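## Task

Put the black wire down on the table on its own, with at least a hand's width of clear space between it and each of the other wires; a wire left dangling over the table edge may count as a failure.

## Robot and tools

Robot: two arms, left_arm and right_arm, each with a two-finger parallel gripper and a wrist camera. In the scene frame the origin sits at table-top height midway between the two nominal bases, +x points out over the table, +z points up, and left_arm is on the +y side (image left/right does not follow these names). The calibrated bases are near (0, +0.30, 0) for left_arm and (0, -0.33, 0) for right_arm. Every hand pose, Hand target and wrist-camera pose is reported in that arm's own base frame; fixed cameras and the table use the scene frame. Motion offsets are taken along the current Hand target's own axes. The fingers point along the gripper's +z and close along its y. end_effector_position is the point between the pads, roughly 1 cm behind the fingertips.

execute_actions(actions, cameras): actions is a list of actions; each action is a table of up to 15 rows, one row per 1/30 s step, and a short table repeats its last row to fill 15 steps. A row always has 14 numbers in [-1, 1]: left_arm dx, dy, dz, rx, ry, rz, opening, then the same seven for right_arm. The first six of each arm are an offset from that arm's Hand target as it stood when the action began, not from the previous row; a new action or call restarts from the new Hand target, so sending the same offset twice moves twice. Scale: 1.0 equals 0.6 m or 180 degrees; rx, ry, rz form one rotation vector. Opening is absolute, not an offset: +1 fully open (0.093 m), -1 closed. To keep an arm still send six zeros, and resend its current opening, because 0 in that slot means half open. Images come back only when actions is empty or cameras names some ("all" for every camera, [] for none). Camera names: cam_head_left, cam_head_right, cam_high, cam_low, cam_left_wrist, cam_right_wrist, all 896x504.

move(target, speed, blend, opening_speed, grip_force, blocking, cameras): drives both grippers in straight lines. target is one 14-number row laid out as above or a list of up to 15 such rows; every row is an offset from the same starting Hand targets, not from the previous row. speed is m/s, 0.002 to 2.9, default 0.25 (rotation up to twice that in rad/s), one value or one per row. blend is a corner rounding radius in metres (0 means stop at each row). opening_speed, 0.2 or more, sets how fast the opening changes per second on the -1..+1 scale. grip_force is newtons per pad, 10 to 50 (50 is full force); lower values close slowly. blocking=false returns after about 0.5 s while the motion keeps going. The whole move lasts at most 10 s. It does not avoid obstacles or the other arm, and faster moves lag, stray and hit harder. Its result adds a "move:" line: done, off_target, moving, held or fault, with limits=paced (pose clipped) or limits=held (steps withheld). Done means at rest within 10 mm and 2 degrees; it says nothing about contact.

wait(seconds 0 to 10) lets time pass with the last commands held. stop brakes a running move. zoom_image(camera, region=[x0, y0, x1, y1]) enlarges part of the newest image of a camera, at most 504 by 504 pixels, origin at top-left. read_manual gives licence texts only. finished_scene(scene) ends scene 1 or 2 for good; the wires must stay in place afterwards without the robot.

Results: end_effector_position (m) and end_effector_quat_wxyz per arm in its base frame; Hand target, the commanded pose after clipping, from which the next offsets count; Tool commands; grip_measured on the -1..+1 scale; Joint positions, whose last entry is the finger opening in metres; joint velocities (may read within noise); joint torques (joints 1 to 3 wrap at ±28 N m); motor temperatures; and, for actions calls, positions at some steps. Reported positions can be off by a few centimetres, more at long reach.

Gripping: the pads meet at a grip_measured of about -0.94, and each millimetre of object width adds about 0.0208; each gripper may read up to 0.02 high. Send a value clearly below the reading for the object width to hold firmly, keep sending it while carrying, and send a value well above that reading to release. A soft wire may need a lower number.

Arm behaviour: orientation commands are clipped to 40 degrees from the current measured orientation each step. Weight and friction leave the gripper short, low or tilted, and tiny moves may not happen or go sideways; check the pose after each move and send the remaining distance as an offset. To stop pressing into something, command the target back beyond the gripper. Keep paths away from an arm's own base, which can flip the shoulder.

Avoid: dropping or flinging wires, releasing a wire that is still moving, leaving any wire off or hanging over the table edge, fast hits on the table or the fixtures (a bar, a plate and a low rail behind and under the bases, up to 3 cm above the table), contact between the two arms or closing one gripper on the other, and strain on the wrist camera cables. Motors heat when holding loads, stretched out or pushing: MOTOR HOT at 75 °C, a fault that folds the arm at 90 °C, and the arm collapses at 100 °C. Time keeps running while you think. Something may occasionally nudge a loose object.

Each tool is called after ">>>" as name(argument=value, ...) on one line, values as JSON.

## Session

>>> execute_actions(actions=[])

>>> zoom_image(camera="cam_high", region=[220, 170, 520, 420])

>>> zoom_image(camera="cam_low", region=[380, 90, 560, 240])

Scene clock: 0.00 s.
left_arm: end_effector_position=(+0.3234, -0.3040, +0.2785) grip_measured=-0.926 end_effector_quat_wxyz=(+0.465, +0.519, +0.567, -0.439) | right_arm: end_effector_position=(+0.3753, +0.0000, +0.4021) grip_measured=+1.000 end_effector_quat_wxyz=(+0.707, +0.000, +0.707, +0.000)
Joint positions: left_arm=[-0.42 1.583 1.178 0.031 1.048 0.312 0.001] | right_arm=[0 1.047 1.047 0 0 0 0.093]
Joint velocities: within noise
Joint torques (N m): no reading
Motor temperatures (°C): left_arm=[28 30 32 30 28 30 28] | right_arm=[31 31 30 28 28 29 27]
Heat: left arm: 32 °C; right arm: 31 °C.
Hand target: left_arm +0.3233, -0.3036, +0.2904; +0.478, +0.522, +0.557, -0.434 | right_arm +0.3727, -0.0006, +0.4089; +0.713, +0.001, +0.701, -0.001
Tool commands: left_gripper/opening=-0.933609 right_gripper/opening=+1.0

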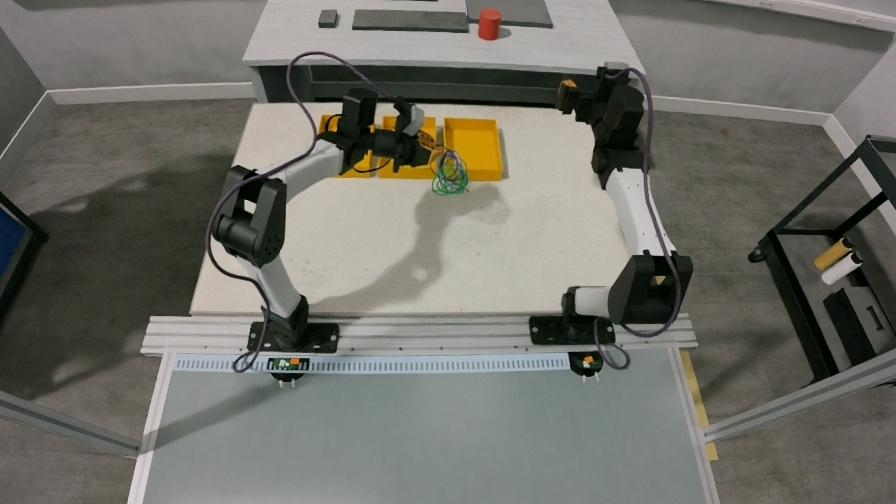

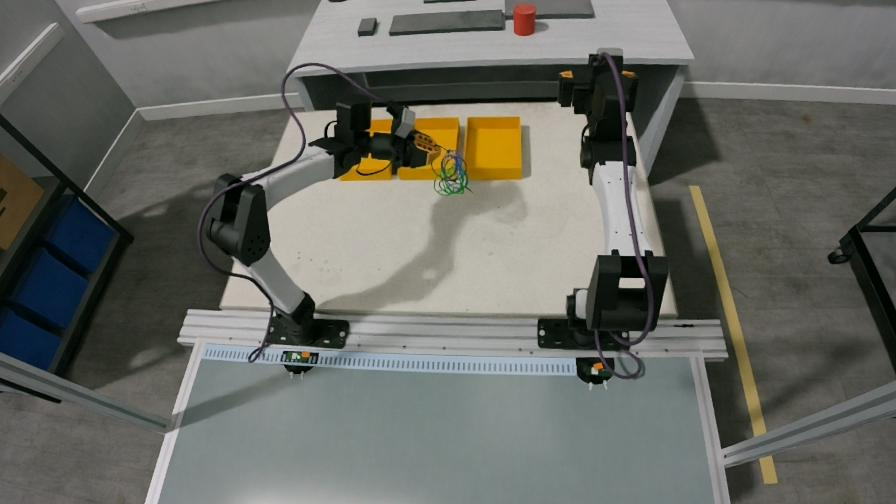

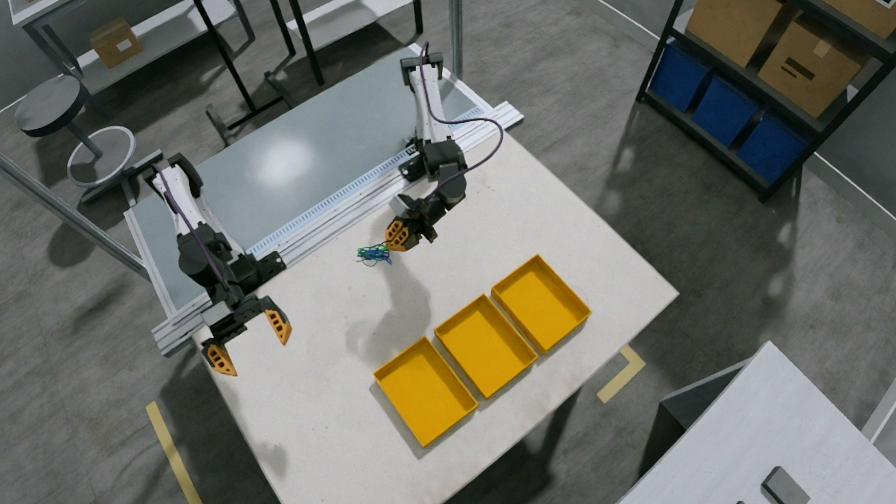

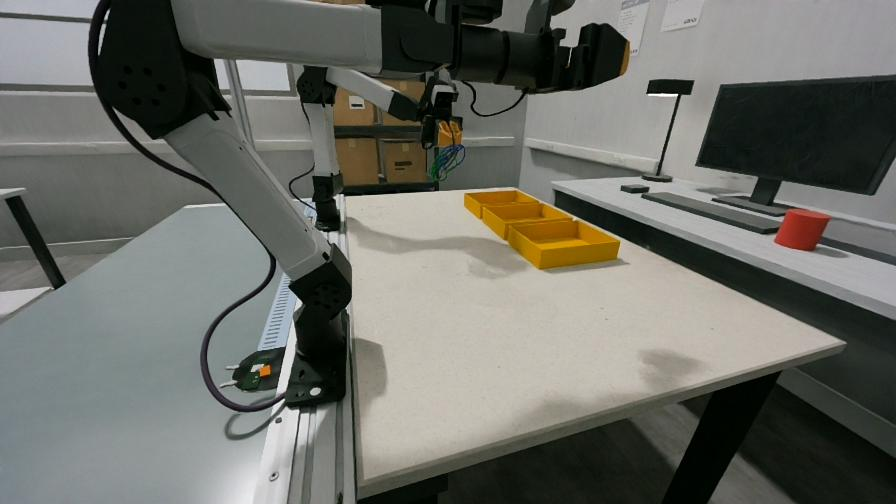

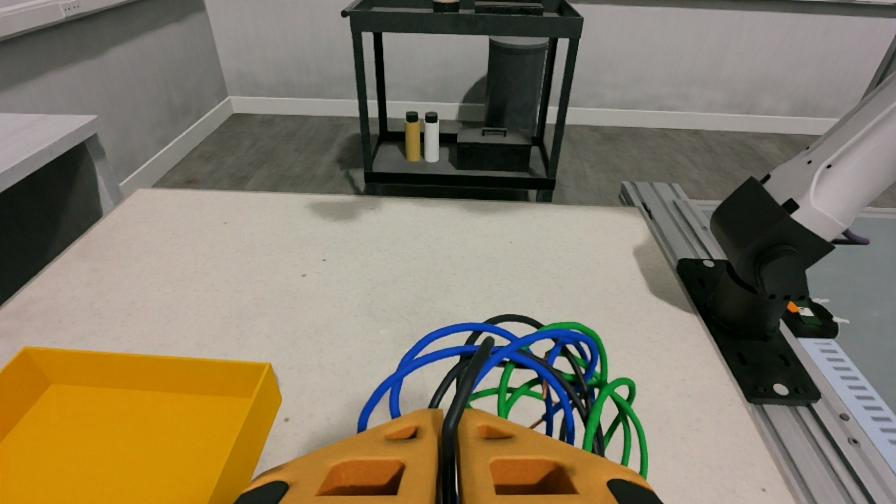

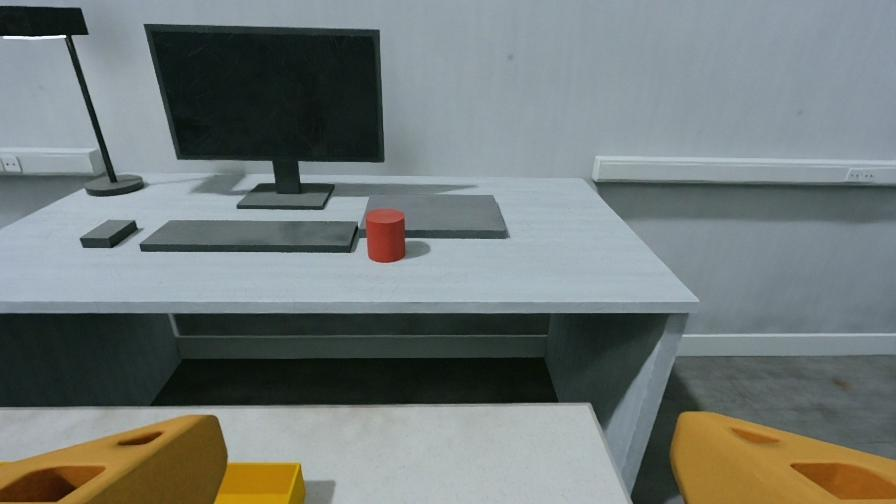

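Scaled by 1.680 from the camera's 896x504 image, which has a finer 1280x720 frame.

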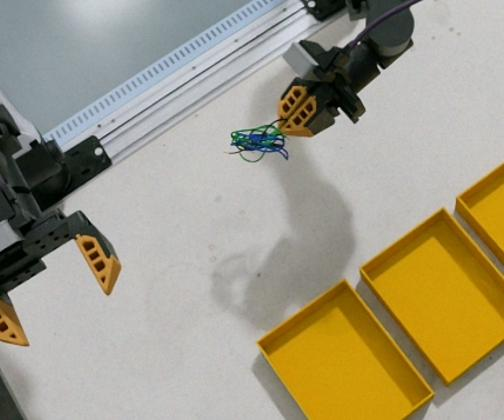

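Scaled by 2.800 from the camera's 896x504 image, which has a finer 1280x720 frame.

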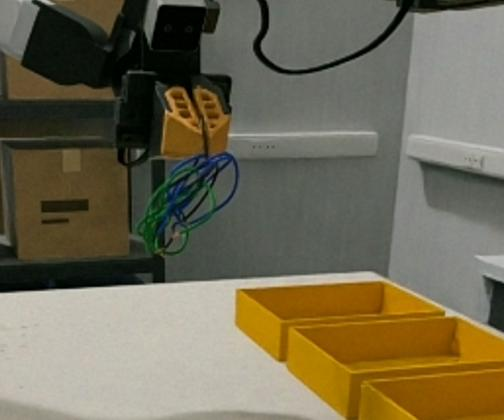

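>>> move(target=[0,0,0,0,0,0,-0.933609,0.283,0.36,-0.26,-0.233,0,0,1], speed=0.4, cameras=["cam_right_wrist"])

>>> zoom_image(camera="cam_right_wrist", region=[250, 60, 550, 450])

Scene clock: 10.40 s.
left_arm: end_effector_position=(+0.3234, -0.3040, +0.2785) grip_measured=-0.926 end_effector_quat_wxyz=(+0.465, +0.519, +0.567, -0.439) | right_arm: end_effector_position=(+0.2206, +0.2146, +0.2379) grip_measured=+1.000 end_effector_quat_wxyz=(+0.663, -0.253, +0.658, +0.251)
Joint positions: left_arm=[-0.42 1.583 1.178 0.031 1.048 0.312 0.001] | right_arm=[0.823 0.699 0.271 0.434 0.095 -0.005 0.093]
Joint torques (N m): left_arm=[0.53 -8.81 8.85 1.79 0.36 0.05] | right_arm=[0.9 0.05 5.76 2.62 -0.01 -0.17]
Heat: left arm: 33 °C; right arm: 31 °C.
Hand target: left_arm +0.3233, -0.3036, +0.2904; +0.478, +0.522, +0.557, -0.434 | right_arm +0.2200, +0.2158, +0.2366; +0.666, -0.254, +0.655, +0.250
Off the commanded pose: left_arm 0.012 m, 2 deg | right_arm 0.002 m, 0 deg.
move: off_target (left_arm)
Images, in order (width x height): cam_right_wrist 896x504.

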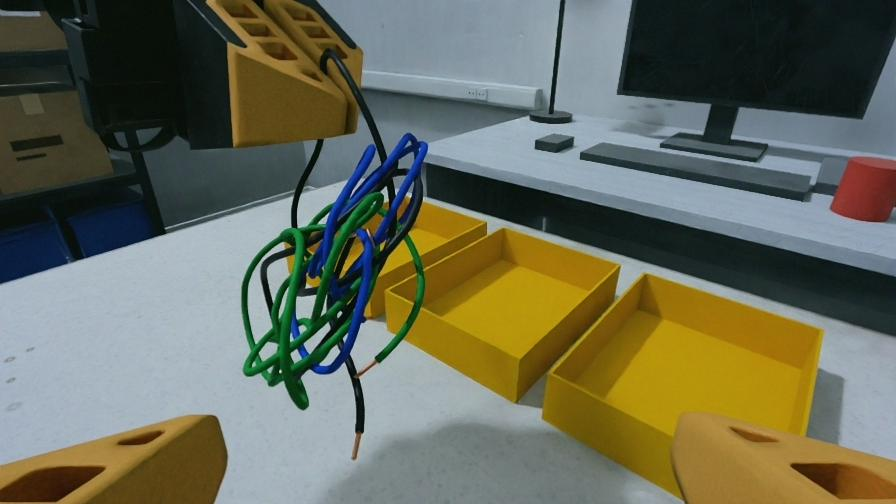

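Scaled by 1.292 from the camera's 896x504 image, which has a finer 1280x720 frame.

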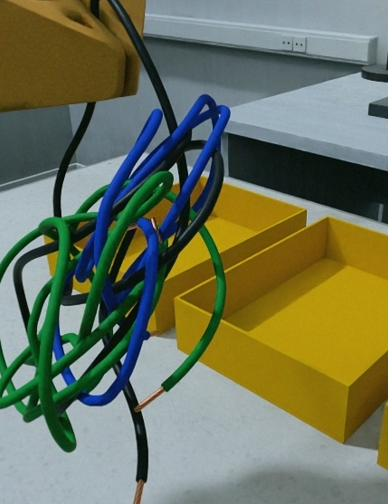

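>>> move(target=[0,0,0,0,0,0,-0.933609,0.062,0.085,0.015,0,0,0,-0.2], speed=0.2, cameras=["cam_right_wrist"])

>>> zoom_image(camera="cam_right_wrist", region=[300, 100, 650, 500])

Scene clock: 25.20 s.
left_arm: end_effector_position=(+0.3234, -0.3040, +0.2785) grip_measured=-0.926 end_effector_quat_wxyz=(+0.465, +0.519, +0.567, -0.439) | right_arm: end_effector_position=(+0.1951, +0.2595, +0.2020) grip_measured=-0.197 end_effector_quat_wxyz=(+0.665, -0.252, +0.656, +0.251)
Joint positions: left_arm=[-0.42 1.583 1.178 0.031 1.048 0.312 0.001] | right_arm=[1.131 0.997 0.187 0.823 0.403 -0.01 0.036]
Joint torques (N m): left_arm=[0.5 -8.8 8.84 1.8 0.36 0.05] | right_arm=[1.02 -1.14 4.97 2.53 -0.01 -0.16]
Motor temperatures (°C): left_arm=[28 34 35 34 28 30 28] | right_arm=[31 31 33 35 28 29 27]
Heat: left arm: 35 °C; right arm: 35 °C.
Hand target: left_arm +0.3233, -0.3036, +0.2904; +0.478, +0.522, +0.557, -0.434 | right_arm +0.1932, +0.2599, +0.1990; +0.666, -0.254, +0.655, +0.250
Off the commanded pose: left_arm 0.012 m, 2 deg | right_arm 0.003 m, 0 deg.
move: off_target (left_arm)
Images, in order (width x height): cam_right_wrist 896x504.

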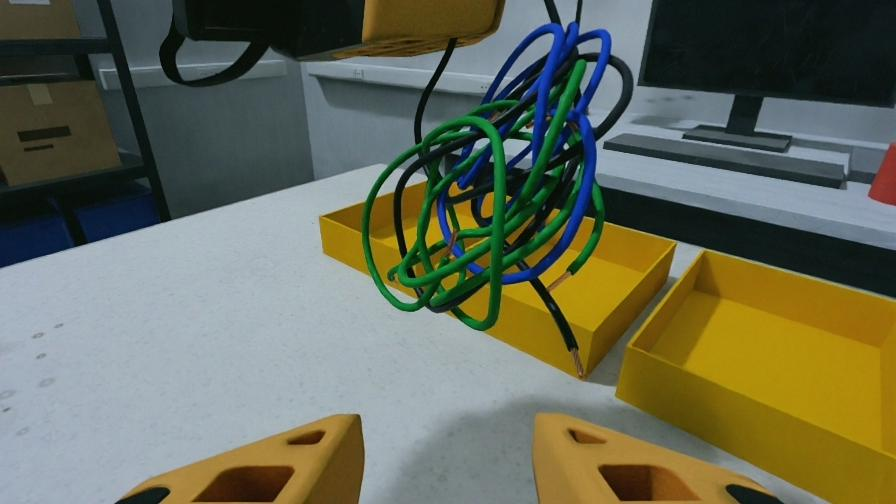

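Scaled by 1.260 from the camera's 896x504 image, which has a finer 1280x720 frame.

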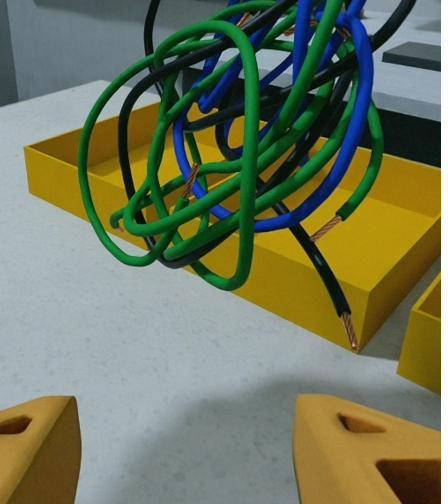

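>>> move(target=[[0,0,0,0,0,0,-0.933609,-0.027,-0.015,0.01,0,0,0,-0.5],[0,0,0,0,0,0,-0.933609,-0.027,-0.015,0.056,0,0,0,-0.5]], speed=0.15, cameras=["cam_right_wrist","cam_left_wrist"])

>>> zoom_image(camera="cam_right_wrist", region=[250, 150, 650, 504])

Scene clock: 49.97 s.
left_arm: end_effector_position=(+0.3234, -0.3040, +0.2785) grip_measured=-0.926 end_effector_quat_wxyz=(+0.465, +0.519, +0.567, -0.439) | right_arm: end_effector_position=(+0.2210, +0.2715, +0.2047) grip_measured=-0.497 end_effector_quat_wxyz=(+0.657, -0.258, +0.665, +0.243)
Joint positions: left_arm=[-0.42 1.583 1.178 0.031 1.048 0.312 0.001] | right_arm=[1.036 1.111 0.278 0.814 0.312 -0.011 0.021]
Joint torques (N m): left_arm=[0.5 -8.83 8.83 1.79 0.36 0.04] | right_arm=[-0.35 -2.02 7.46 2.59 -0.24 -0.14]
Heat: left arm: 37 °C; right arm: 35 °C.
Hand target: left_arm +0.3233, -0.3036, +0.2904; +0.478, +0.522, +0.557, -0.434 | right_arm +0.2240, +0.2755, +0.2159; +0.666, -0.254, +0.655, +0.250
Off the commanded pose: left_arm 0.012 m, 2 deg | right_arm 0.012 m, 2 deg.
move: off_target (left_arm, right_arm)
Images, in order (width x height): cam_left_wrist 896x504, cam_right_wrist 896x504.

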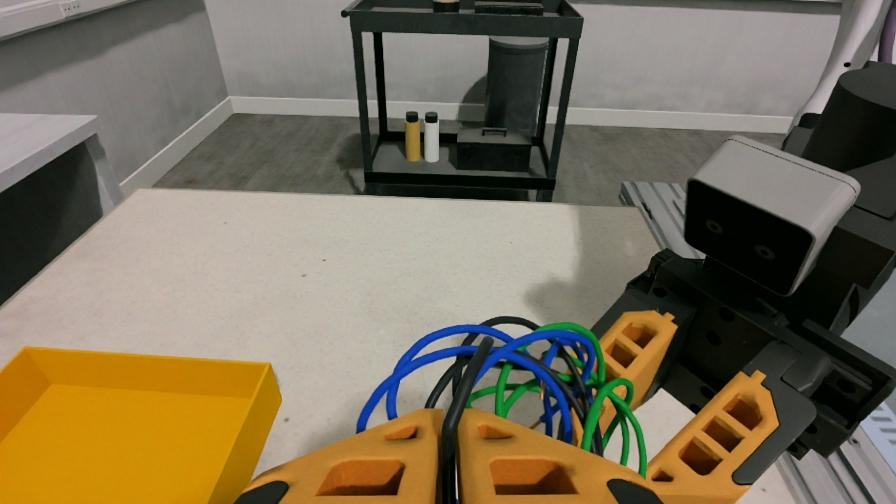

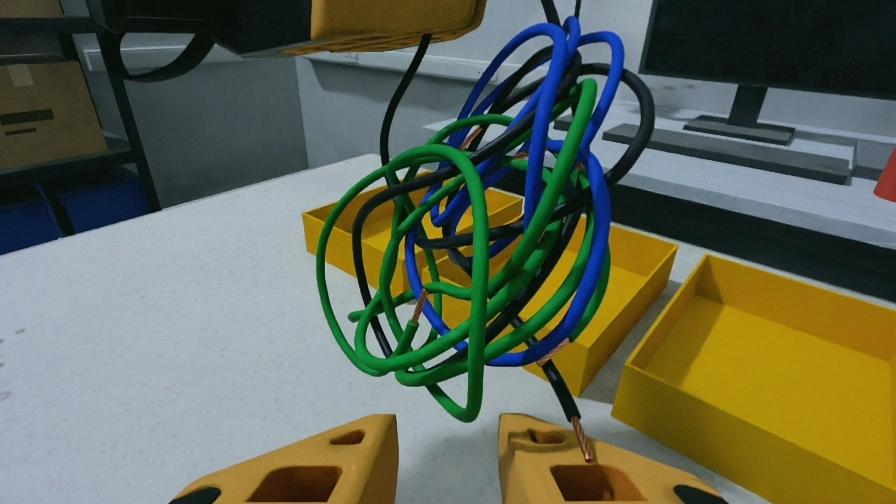

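Scaled by 1.260 from the camera's 896x504 image, which has a finer 1280x720 frame.

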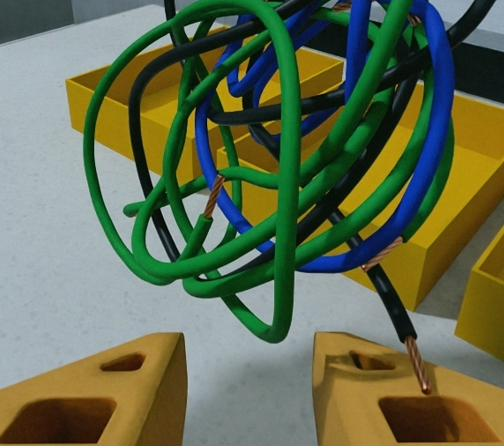

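>>> move(target=[0,0,0,0,0,0,-0.933609,-0.035,-0.006,0.036,0,0,0,-0.5], speed=0.1, cameras=["cam_right_wrist","cam_left_wrist"])

>>> zoom_image(camera="cam_right_wrist", region=[250, 150, 650, 504])

Scene clock: 63.73 s.
left_arm: end_effector_position=(+0.3235, -0.3039, +0.2785) grip_measured=-0.926 end_effector_quat_wxyz=(+0.465, +0.519, +0.567, -0.439) | right_arm: end_effector_position=(+0.2393, +0.2835, +0.2312) grip_measured=-0.497 end_effector_quat_wxyz=(+0.664, -0.252, +0.659, +0.247)
Joint positions: left_arm=[-0.419 1.583 1.178 0.031 1.048 0.312 0.001] | right_arm=[0.99 1.152 0.395 0.763 0.268 -0.011 0.021]
Joint torques (N m): left_arm=[0.46 -8.83 8.83 1.79 0.36 0.05] | right_arm=[-0.35 -2.67 7.75 2.3 -0.27 -0.13]
Heat: left arm: 38 °C; right arm: 38 °C.
Hand target: left_arm +0.3233, -0.3036, +0.2904; +0.478, +0.522, +0.557, -0.434 | right_arm +0.2423, +0.2872, +0.2370; +0.666, -0.254, +0.655, +0.250
Off the commanded pose: left_arm 0.012 m, 2 deg | right_arm 0.008 m, 1 deg.
move: off_target (left_arm)
Images, in order (width x height): cam_left_wrist 896x504, cam_right_wrist 896x504.

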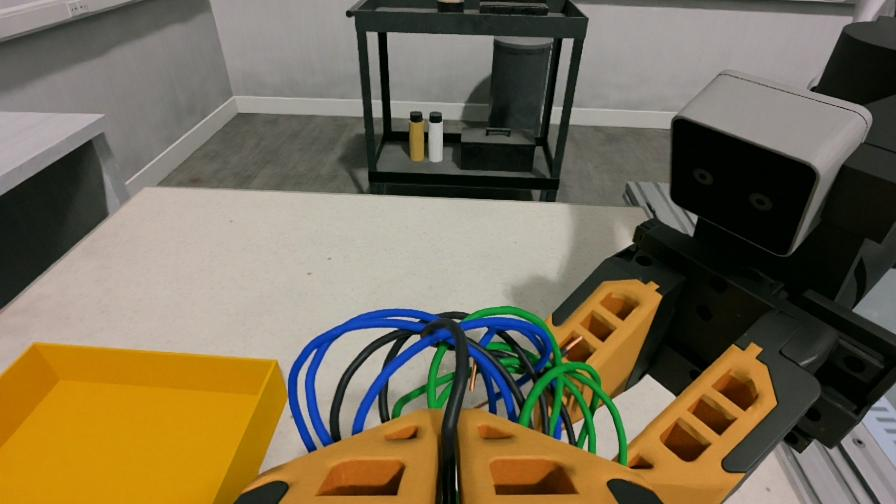

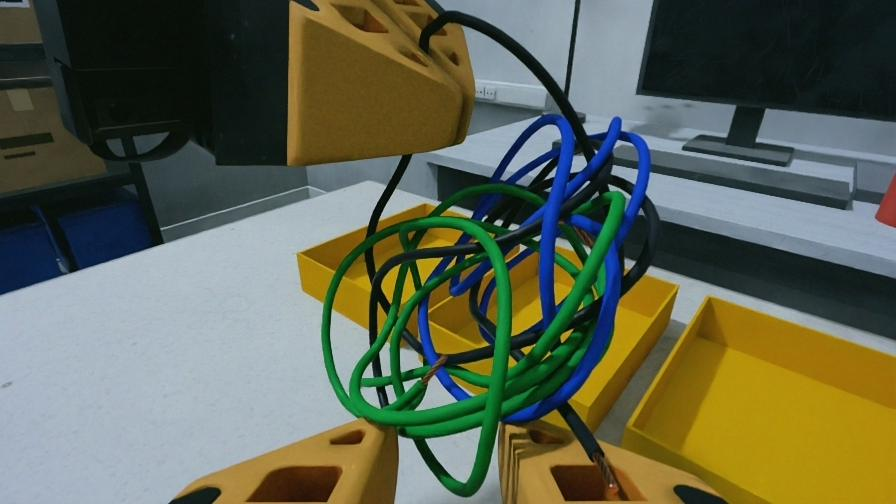

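Scaled by 1.260 from the camera's 896x504 image, which has a finer 1280x720 frame.

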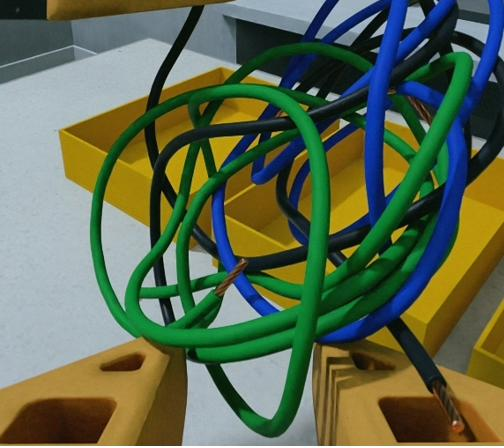

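>>> move(target=[[0,0,0,0,0,0,-0.933609,-0.004,-0.003,0.028,0,0,0,-0.5],[0,0,0,0,0,0,-0.933609,-0.004,-0.003,0.028,0,0,0,-1]], speed=0.1, cameras=["cam_right_wrist","cam_left_wrist"])

>>> zoom_image(camera="cam_right_wrist", region=[250, 150, 650, 504])

Scene clock: 72.50 s.
left_arm: end_effector_position=(+0.3235, -0.3039, +0.2785) grip_measured=-0.926 end_effector_quat_wxyz=(+0.465, +0.519, +0.567, -0.439) | right_arm: end_effector_position=(+0.2522, +0.2930, +0.2285) grip_measured=-0.970 end_effector_quat_wxyz=(+0.658, -0.257, +0.665, +0.244)
Joint positions: left_arm=[-0.419 1.583 1.178 0.031 1.048 0.312 0.001] | right_arm=[0.964 1.225 0.446 0.763 0.24 -0.011 0]
Joint torques (N m): left_arm=[0.46 -8.85 8.83 1.79 0.36 0.05] | right_arm=[-0.31 -3.26 7.9 2.54 -0.24 -0.13]
Motor temperatures (°C): left_arm=[28 39 38 36 28 30 28] | right_arm=[31 31 36 38 28 29 28]
Heat: left arm: 39 °C; right arm: 38 °C.
Hand target: left_arm +0.3233, -0.3036, +0.2904; +0.478, +0.522, +0.557, -0.434 | right_arm +0.2559, +0.2971, +0.2398; +0.666, -0.254, +0.655, +0.250
Off the commanded pose: left_arm 0.012 m, 2 deg | right_arm 0.012 m, 2 deg.
move: off_target (left_arm, right_arm); target 2's new opening was sent with right_arm's hand 0.012 m and 2 deg from that target
Images, in order (width x height): cam_left_wrist 896x504, cam_right_wrist 896x504.

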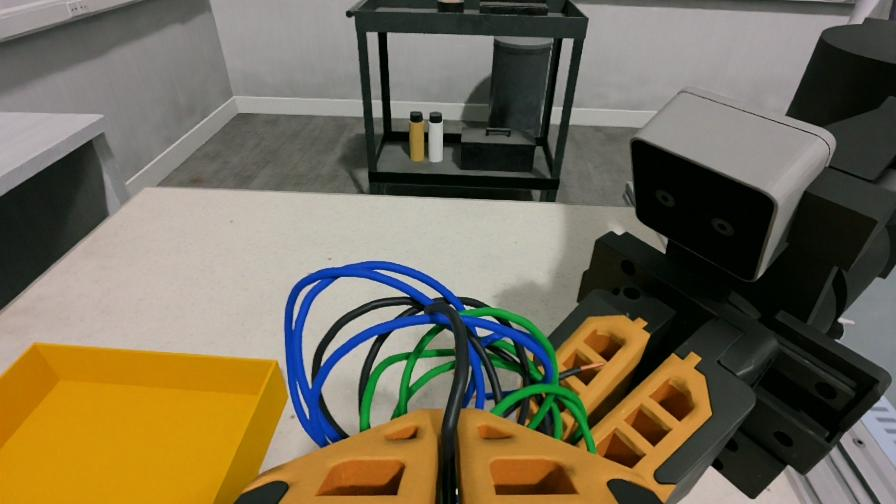

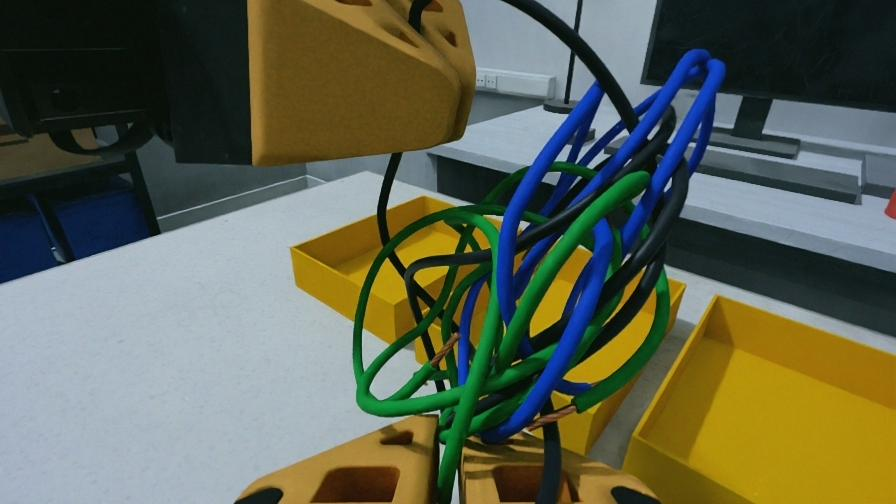

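Scaled by 1.260 from the camera's 896x504 image, which has a finer 1280x720 frame.

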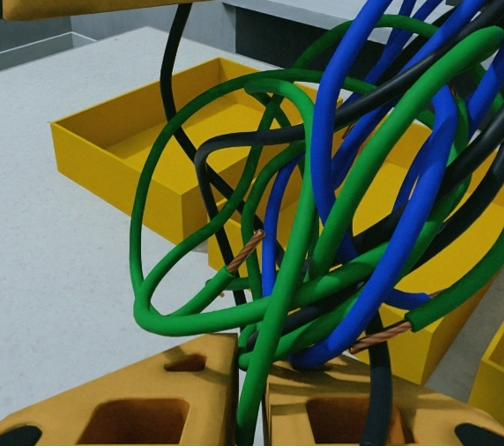

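>>> zoom_image(camera="cam_right_wrist", region=[370, 260, 570, 460])

Scaled by 2.520 from the camera's 896x504 image, which has a finer 1280x720 frame.

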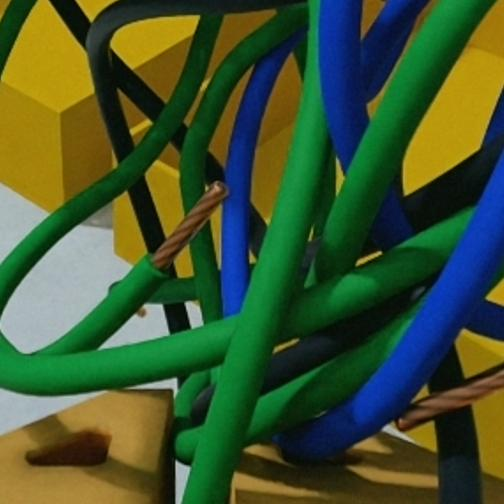

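>>> move(target=[-0.15,0.0,-0.08,0,0,0,-0.933609,0.1,-0.02,-0.03,0,0,0,-1], speed=0.12, cameras=["cam_right_wrist","cam_left_wrist"])

>>> zoom_image(camera="cam_right_wrist", region=[300, 50, 700, 450])

Scene clock: 89.00 s.
left_arm: end_effector_position=(+0.3171, -0.2801, +0.3335) grip_measured=-0.926 end_effector_quat_wxyz=(+0.411, +0.502, +0.612, -0.453) | right_arm: end_effector_position=(+0.2440, +0.2794, +0.2258) grip_measured=-0.970 end_effector_quat_wxyz=(+0.707, -0.233, +0.603, +0.288)
Joint positions: left_arm=[-0.363 1.567 1.481 -0.489 1.089 0.375 0.001] | right_arm=[0.931 1.349 0.285 1.232 0.173 -0.011 0]
Joint torques (N m): left_arm=[2.93 -11.32 13.42 2.24 0.86 0.18] | right_arm=[-0.79 -1.77 2.48 1.29 0.08 -0.13]
Heat: left arm: 40 °C; right arm: 39 °C.
Hand target: left_arm +0.3194, -0.2715, +0.3871; +0.478, +0.522, +0.557, -0.434 | right_arm +0.2515, +0.2762, +0.1798; +0.666, -0.254, +0.655, +0.250
Off the commanded pose: left_arm 0.054 m, 10 deg | right_arm 0.047 m, 9 deg.
move: off_target (left_arm, right_arm)
Images, in order (width x height): cam_left_wrist 896x504, cam_right_wrist 896x504.

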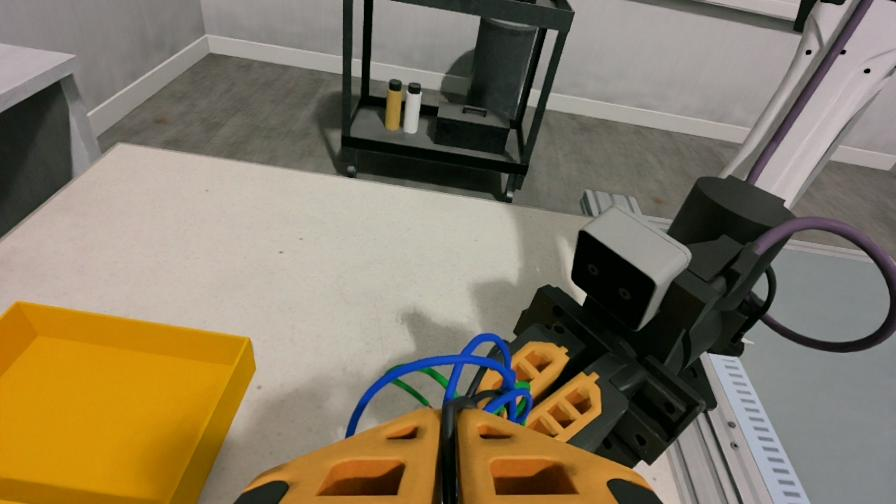

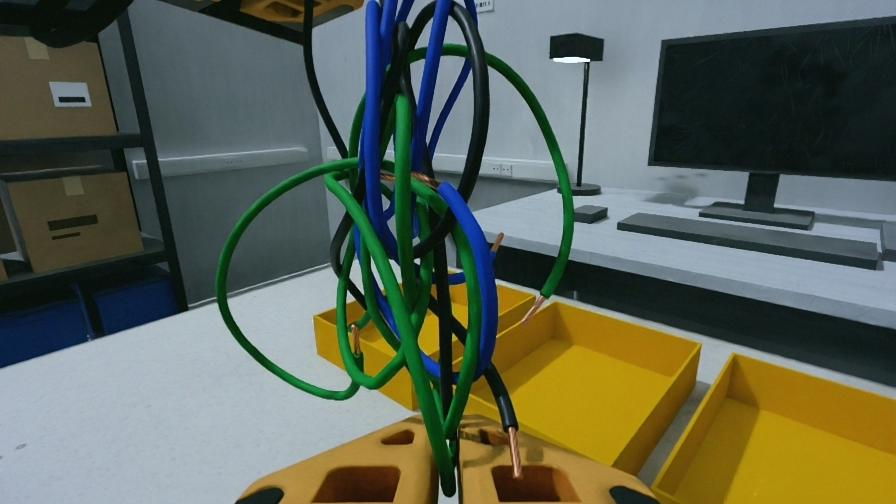

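Scaled by 1.260 from the camera's 896x504 image, which has a finer 1280x720 frame.

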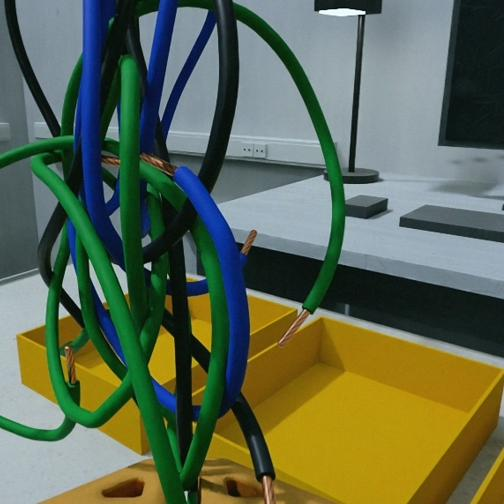

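>>> zoom_image(camera="cam_right_wrist", region=[400, 350, 520, 504])

Scaled by 3.273 from the camera's 896x504 image, which has a finer 1280x720 frame.

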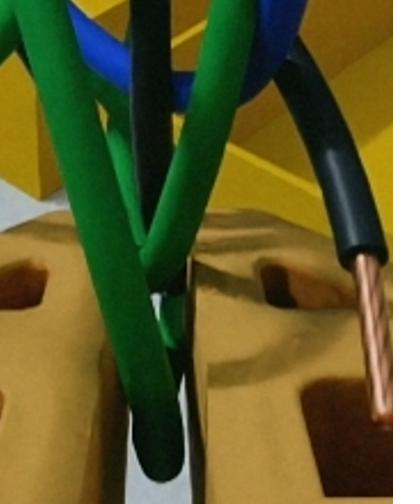

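>>> move(target=[[0.14,0.0,0.07,0,0,0,-0.933609,-0.09,0.02,0.03,0,0,0,-1],[0.14,0.0,0.07,0,0,0,-0.933609,-0.09,0.02,0.03,0,0,0,-0.6],[0.14,0.0,0.07,0,0,0,-0.933609,-0.09,0.02,0.0,0,0,0,-0.6]], speed=0.15, cameras=["cam_right_wrist"])

>>> zoom_image(camera="cam_right_wrist", region=[300, 150, 650, 500])

Scene clock: 107.17 s.
left_arm: end_effector_position=(+0.3244, -0.2964, +0.2939) grip_measured=-0.926 end_effector_quat_wxyz=(+0.470, +0.521, +0.562, -0.438) | right_arm: end_effector_position=(+0.2467, +0.2870, +0.2304) grip_measured=-0.603 end_effector_quat_wxyz=(+0.664, -0.255, +0.658, +0.248)
Joint positions: left_arm=[-0.397 1.567 1.218 -0.024 1.072 0.328 0.001] | right_arm=[0.966 1.191 0.413 0.782 0.238 -0.013 0.016]
Joint torques (N m): left_arm=[-0.32 -8.34 7.05 1.96 0.23 -0.03] | right_arm=[0.96 -6.23 5.23 2.3 0.01 -0.11]
Heat: left arm: 42 °C; right arm: 36 °C.
Hand target: left_arm +0.3229, -0.2986, +0.2973; +0.478, +0.522, +0.557, -0.434 | right_arm +0.2426, +0.2851, +0.2335; +0.666, -0.254, +0.655, +0.250
Off the commanded pose: left_arm 0.004 m, 1 deg | right_arm 0.006 m, 1 deg.
move: done; target 2's new opening was sent with right_arm's hand 0.019 m and 2 deg from that target
Images, in order (width x height): cam_right_wrist 896x504.

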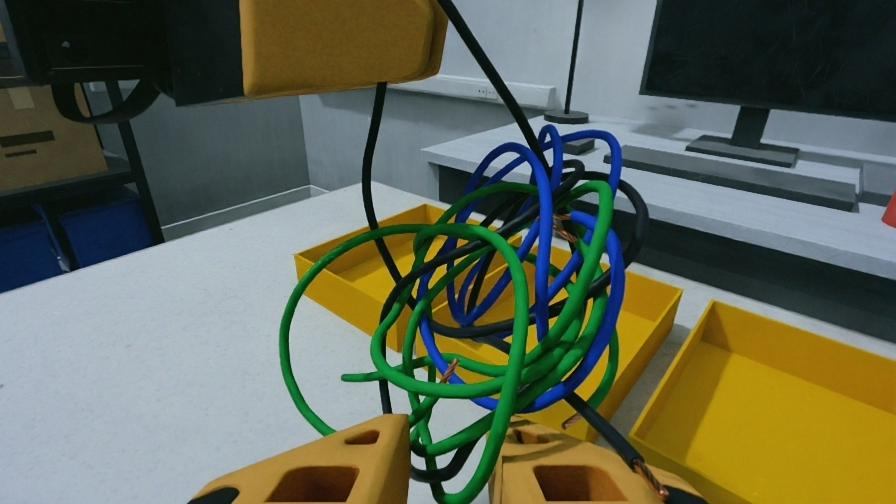

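Scaled by 1.440 from the camera's 896x504 image, which has a finer 1280x720 frame.

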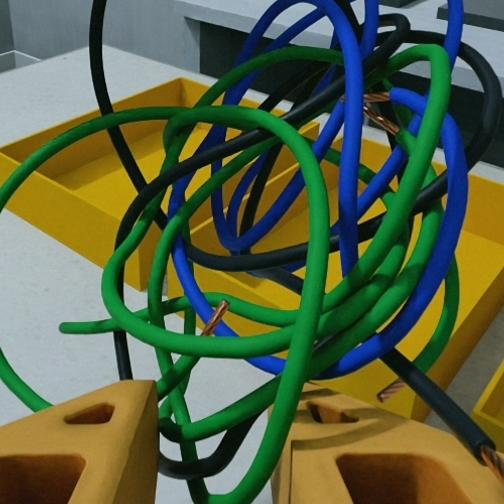

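>>> move(target=[[0,0,0,0,0,0,-0.933609,0,0,-0.06,0,0,0,-0.65],[0,0,0,0,0,0,-0.933609,-0.005,-0.027,-0.05,0,0,0,-0.65],[0,0,0,0,0,0,-0.933609,-0.005,-0.027,0.005,0,0,0,-0.65]], speed=0.15, cameras=["cam_right_wrist"])

>>> zoom_image(camera="cam_right_wrist", region=[300, 250, 600, 504])

Scene clock: 138.67 s.
left_arm: end_effector_position=(+0.3239, -0.2969, +0.2939) grip_measured=-0.926 end_effector_quat_wxyz=(+0.469, +0.521, +0.561, -0.439) | right_arm: end_effector_position=(+0.2519, +0.2714, +0.2257) grip_measured=-0.647 end_effector_quat_wxyz=(+0.657, -0.258, +0.665, +0.243)
Joint positions: left_arm=[-0.399 1.567 1.218 -0.024 1.072 0.327 0.001] | right_arm=[0.905 1.138 0.388 0.732 0.181 -0.013 0.014]
Joint torques (N m): left_arm=[-0.2 -8.29 7.02 1.97 0.23 -0.02] | right_arm=[-0.35 -2.36 7.72 2.63 -0.24 -0.1]
Heat: left arm: 42 °C; right arm: 38 °C.
Hand target: left_arm +0.3228, -0.2987, +0.2973; +0.478, +0.522, +0.557, -0.434 | right_arm +0.2555, +0.2751, +0.2367; +0.666, -0.254, +0.655, +0.251
Off the commanded pose: left_arm 0.004 m, 1 deg | right_arm 0.012 m, 2 deg.
move: off_target (right_arm)
Images, in order (width x height): cam_right_wrist 896x504.

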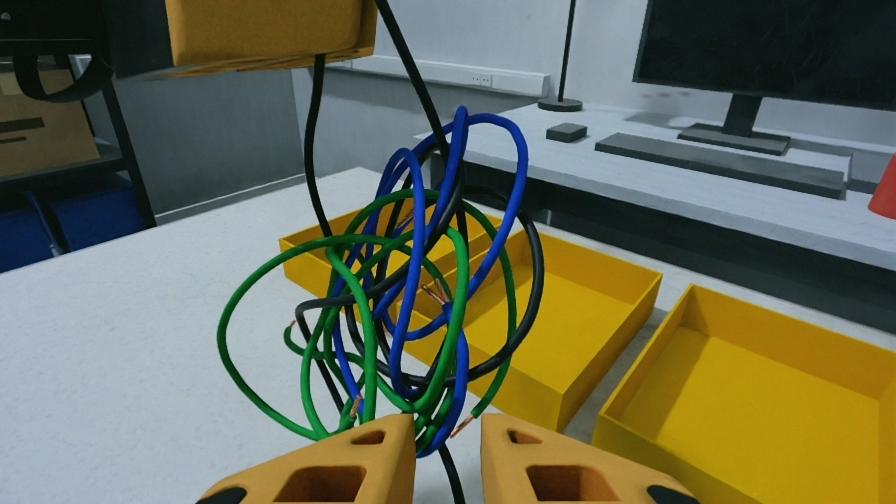

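Scaled by 1.680 from the camera's 896x504 image, which has a finer 1280x720 frame.

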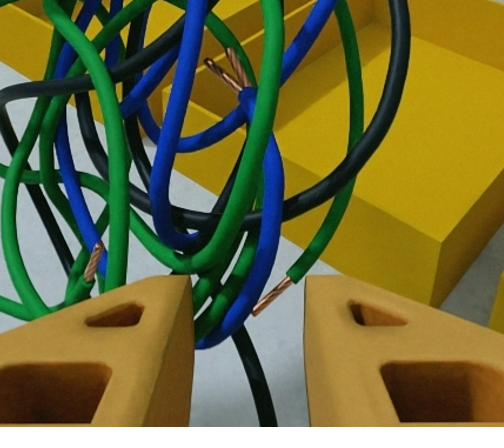

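>>> move(target=[0,0,0,0,0,0,-0.933609,0.004,0.007,0.03,0,0,0,-0.62], speed=0.1, cameras=["cam_right_wrist"])

>>> zoom_image(camera="cam_right_wrist", region=[300, 250, 600, 504])

Scene clock: 153.27 s.
left_arm: end_effector_position=(+0.3239, -0.2969, +0.2939) grip_measured=-0.926 end_effector_quat_wxyz=(+0.469, +0.521, +0.561, -0.439) | right_arm: end_effector_position=(+0.2632, +0.2858, +0.2233) grip_measured=-0.623 end_effector_quat_wxyz=(+0.657, -0.258, +0.666, +0.242)
Joint positions: left_arm=[-0.399 1.567 1.218 -0.024 1.072 0.327 0.001] | right_arm=[0.905 1.242 0.436 0.786 0.181 -0.013 0.015]
Joint torques (N m): left_arm=[-0.17 -8.34 7.02 1.96 0.23 -0.03] | right_arm=[0.05 -3.22 7.6 2.63 -0.19 -0.1]
Heat: left arm: 42 °C; right arm: 40 °C.
Hand target: left_arm +0.3228, -0.2987, +0.2973; +0.478, +0.522, +0.557, -0.434 | right_arm +0.2662, +0.2902, +0.2344; +0.666, -0.254, +0.655, +0.250
Off the commanded pose: left_arm 0.004 m, 1 deg | right_arm 0.012 m, 2 deg.
move: off_target (right_arm)
Images, in order (width x height): cam_right_wrist 896x504.

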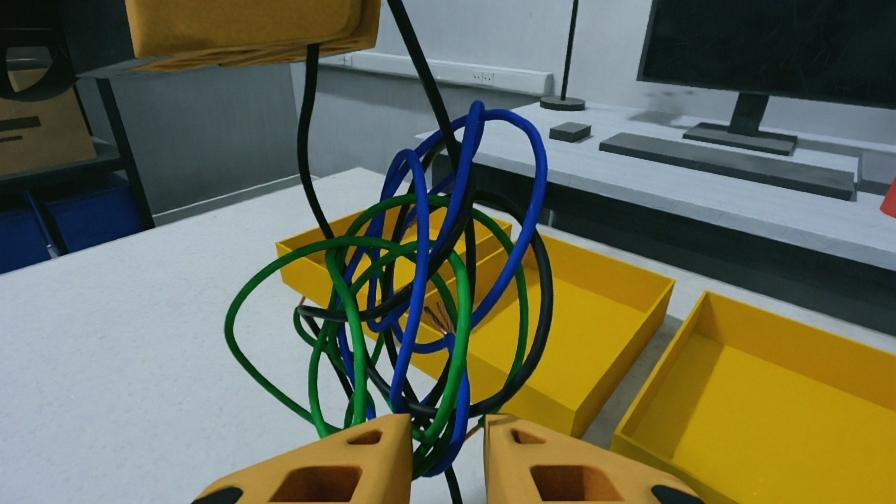

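Scaled by 1.680 from the camera's 896x504 image, which has a finer 1280x720 frame.

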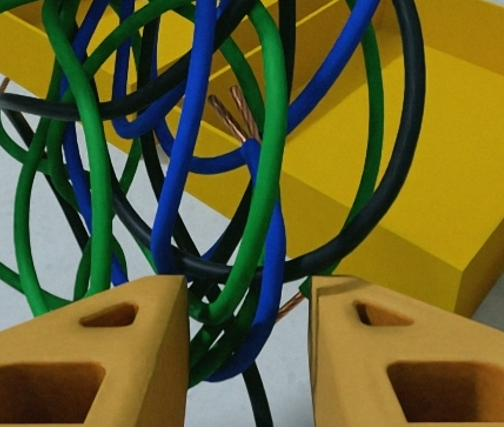

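>>> move(target=[0,0,0,0,0,0,-0.933609,0,0,0,0,0,0,-1], opening_speed=0.8, cameras=["cam_right_wrist"])

>>> zoom_image(camera="cam_right_wrist", region=[350, 350, 550, 504])

Scene clock: 162.03 s.
left_arm: end_effector_position=(+0.3240, -0.2969, +0.2939) grip_measured=-0.926 end_effector_quat_wxyz=(+0.470, +0.521, +0.561, -0.439) | right_arm: end_effector_position=(+0.2632, +0.2858, +0.2236) grip_measured=-0.970 end_effector_quat_wxyz=(+0.657, -0.258, +0.665, +0.243)
Joint positions: left_arm=[-0.399 1.567 1.218 -0.024 1.072 0.327 0.001] | right_arm=[0.905 1.242 0.436 0.787 0.181 -0.013 0]
Joint torques (N m): left_arm=[-0.16 -8.32 7.01 1.97 0.23 -0.03] | right_arm=[0.06 -3.21 7.61 2.62 -0.19 -0.1]
Heat: left arm: 41 °C; right arm: 41 °C.
Hand target: left_arm +0.3229, -0.2987, +0.2973; +0.478, +0.522, +0.557, -0.434 | right_arm +0.2662, +0.2902, +0.2344; +0.666, -0.254, +0.655, +0.250
Off the commanded pose: left_arm 0.004 m, 1 deg | right_arm 0.012 m, 2 deg.
move: off_target (right_arm)
Images, in order (width x height): cam_right_wrist 896x504.

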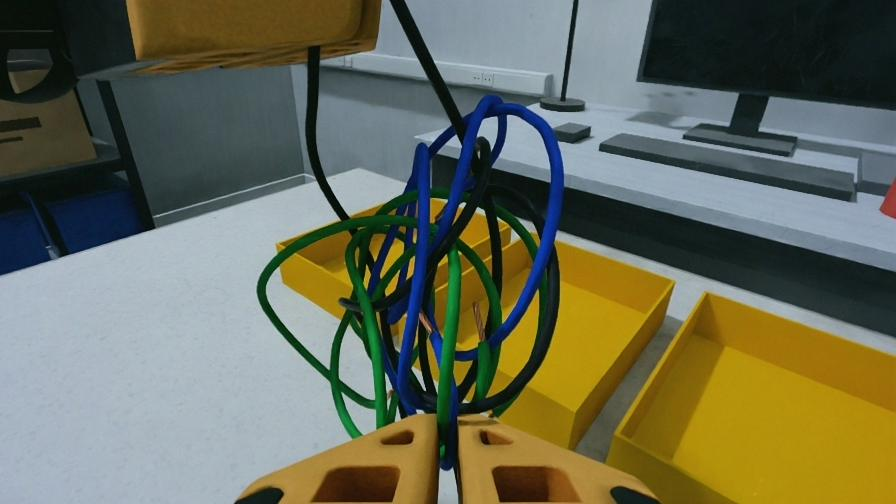

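Scaled by 2.520 from the camera's 896x504 image, which has a finer 1280x720 frame.

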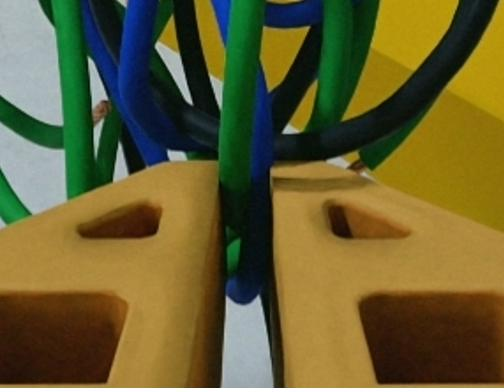

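>>> move(target=[-0.12,0.0,-0.1,0,0,0,-0.933609,0.08,-0.02,-0.03,0,0,0,-1], speed=0.15, cameras=["cam_right_wrist","cam_high"])

>>> zoom_image(camera="cam_right_wrist", region=[300, 150, 650, 504])

>>> zoom_image(camera="cam_right_wrist", region=[400, 380, 500, 504])

Scene clock: 171.17 s.
left_arm: end_effector_position=(+0.3216, -0.2578, +0.3421) grip_measured=-0.926 end_effector_quat_wxyz=(+0.437, +0.504, +0.595, -0.448) | right_arm: end_effector_position=(+0.2576, +0.2733, +0.2113) grip_measured=-0.970 end_effector_quat_wxyz=(+0.687, -0.247, +0.628, +0.268)
Joint positions: left_arm=[-0.294 1.541 1.461 -0.478 1.15 0.422 0.001] | right_arm=[0.87 1.337 0.298 1.129 0.123 -0.013 0]
Joint torques (N m): left_arm=[1.92 -10.13 11.79 1.82 0.78 0.23] | right_arm=[-0.76 -2.41 3.59 1.96 -0.04 -0.09]
Heat: left arm: 42 °C; right arm: 42 °C.
Hand target: left_arm +0.3181, -0.2517, +0.3782; +0.478, +0.522, +0.557, -0.434 | right_arm +0.2616, +0.2692, +0.1864; +0.666, -0.254, +0.655, +0.250
Off the commanded pose: left_arm 0.037 m, 7 deg | right_arm 0.026 m, 5 deg.
move: off_target (left_arm, right_arm)
Images, in order (width x height): cam_high 896x504, cam_right_wrist 896x504.

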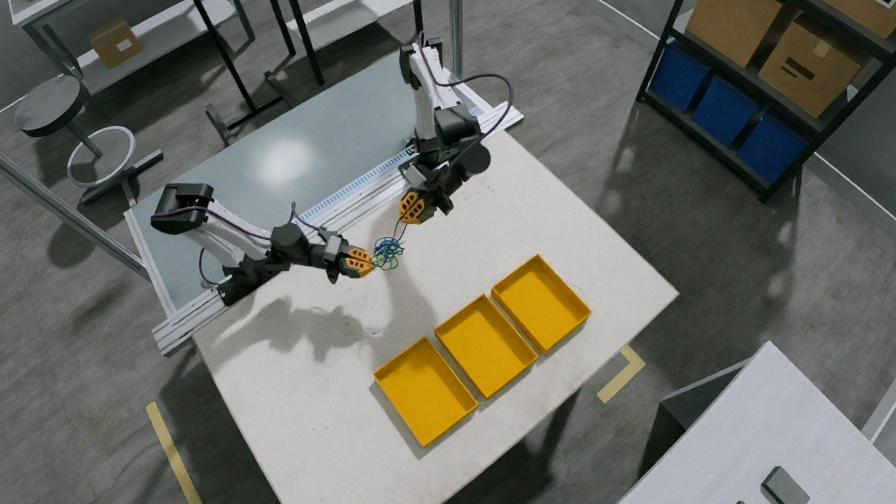

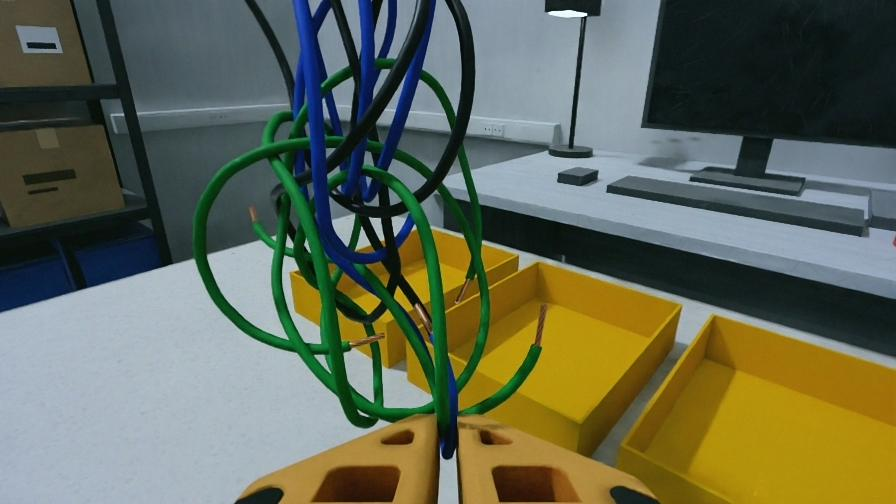

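Scaled by 1.424 from the camera's 896x504 image, which has a finer 1280x720 frame.

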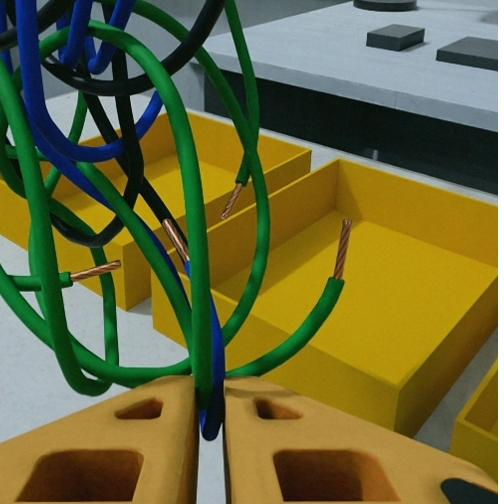

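Scaled by 4.065 from the camera's 896x504 image, which has a finer 1280x720 frame.

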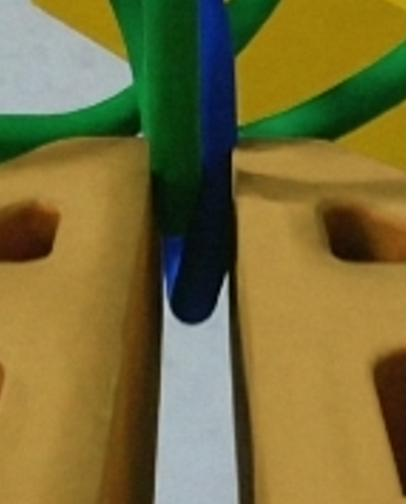

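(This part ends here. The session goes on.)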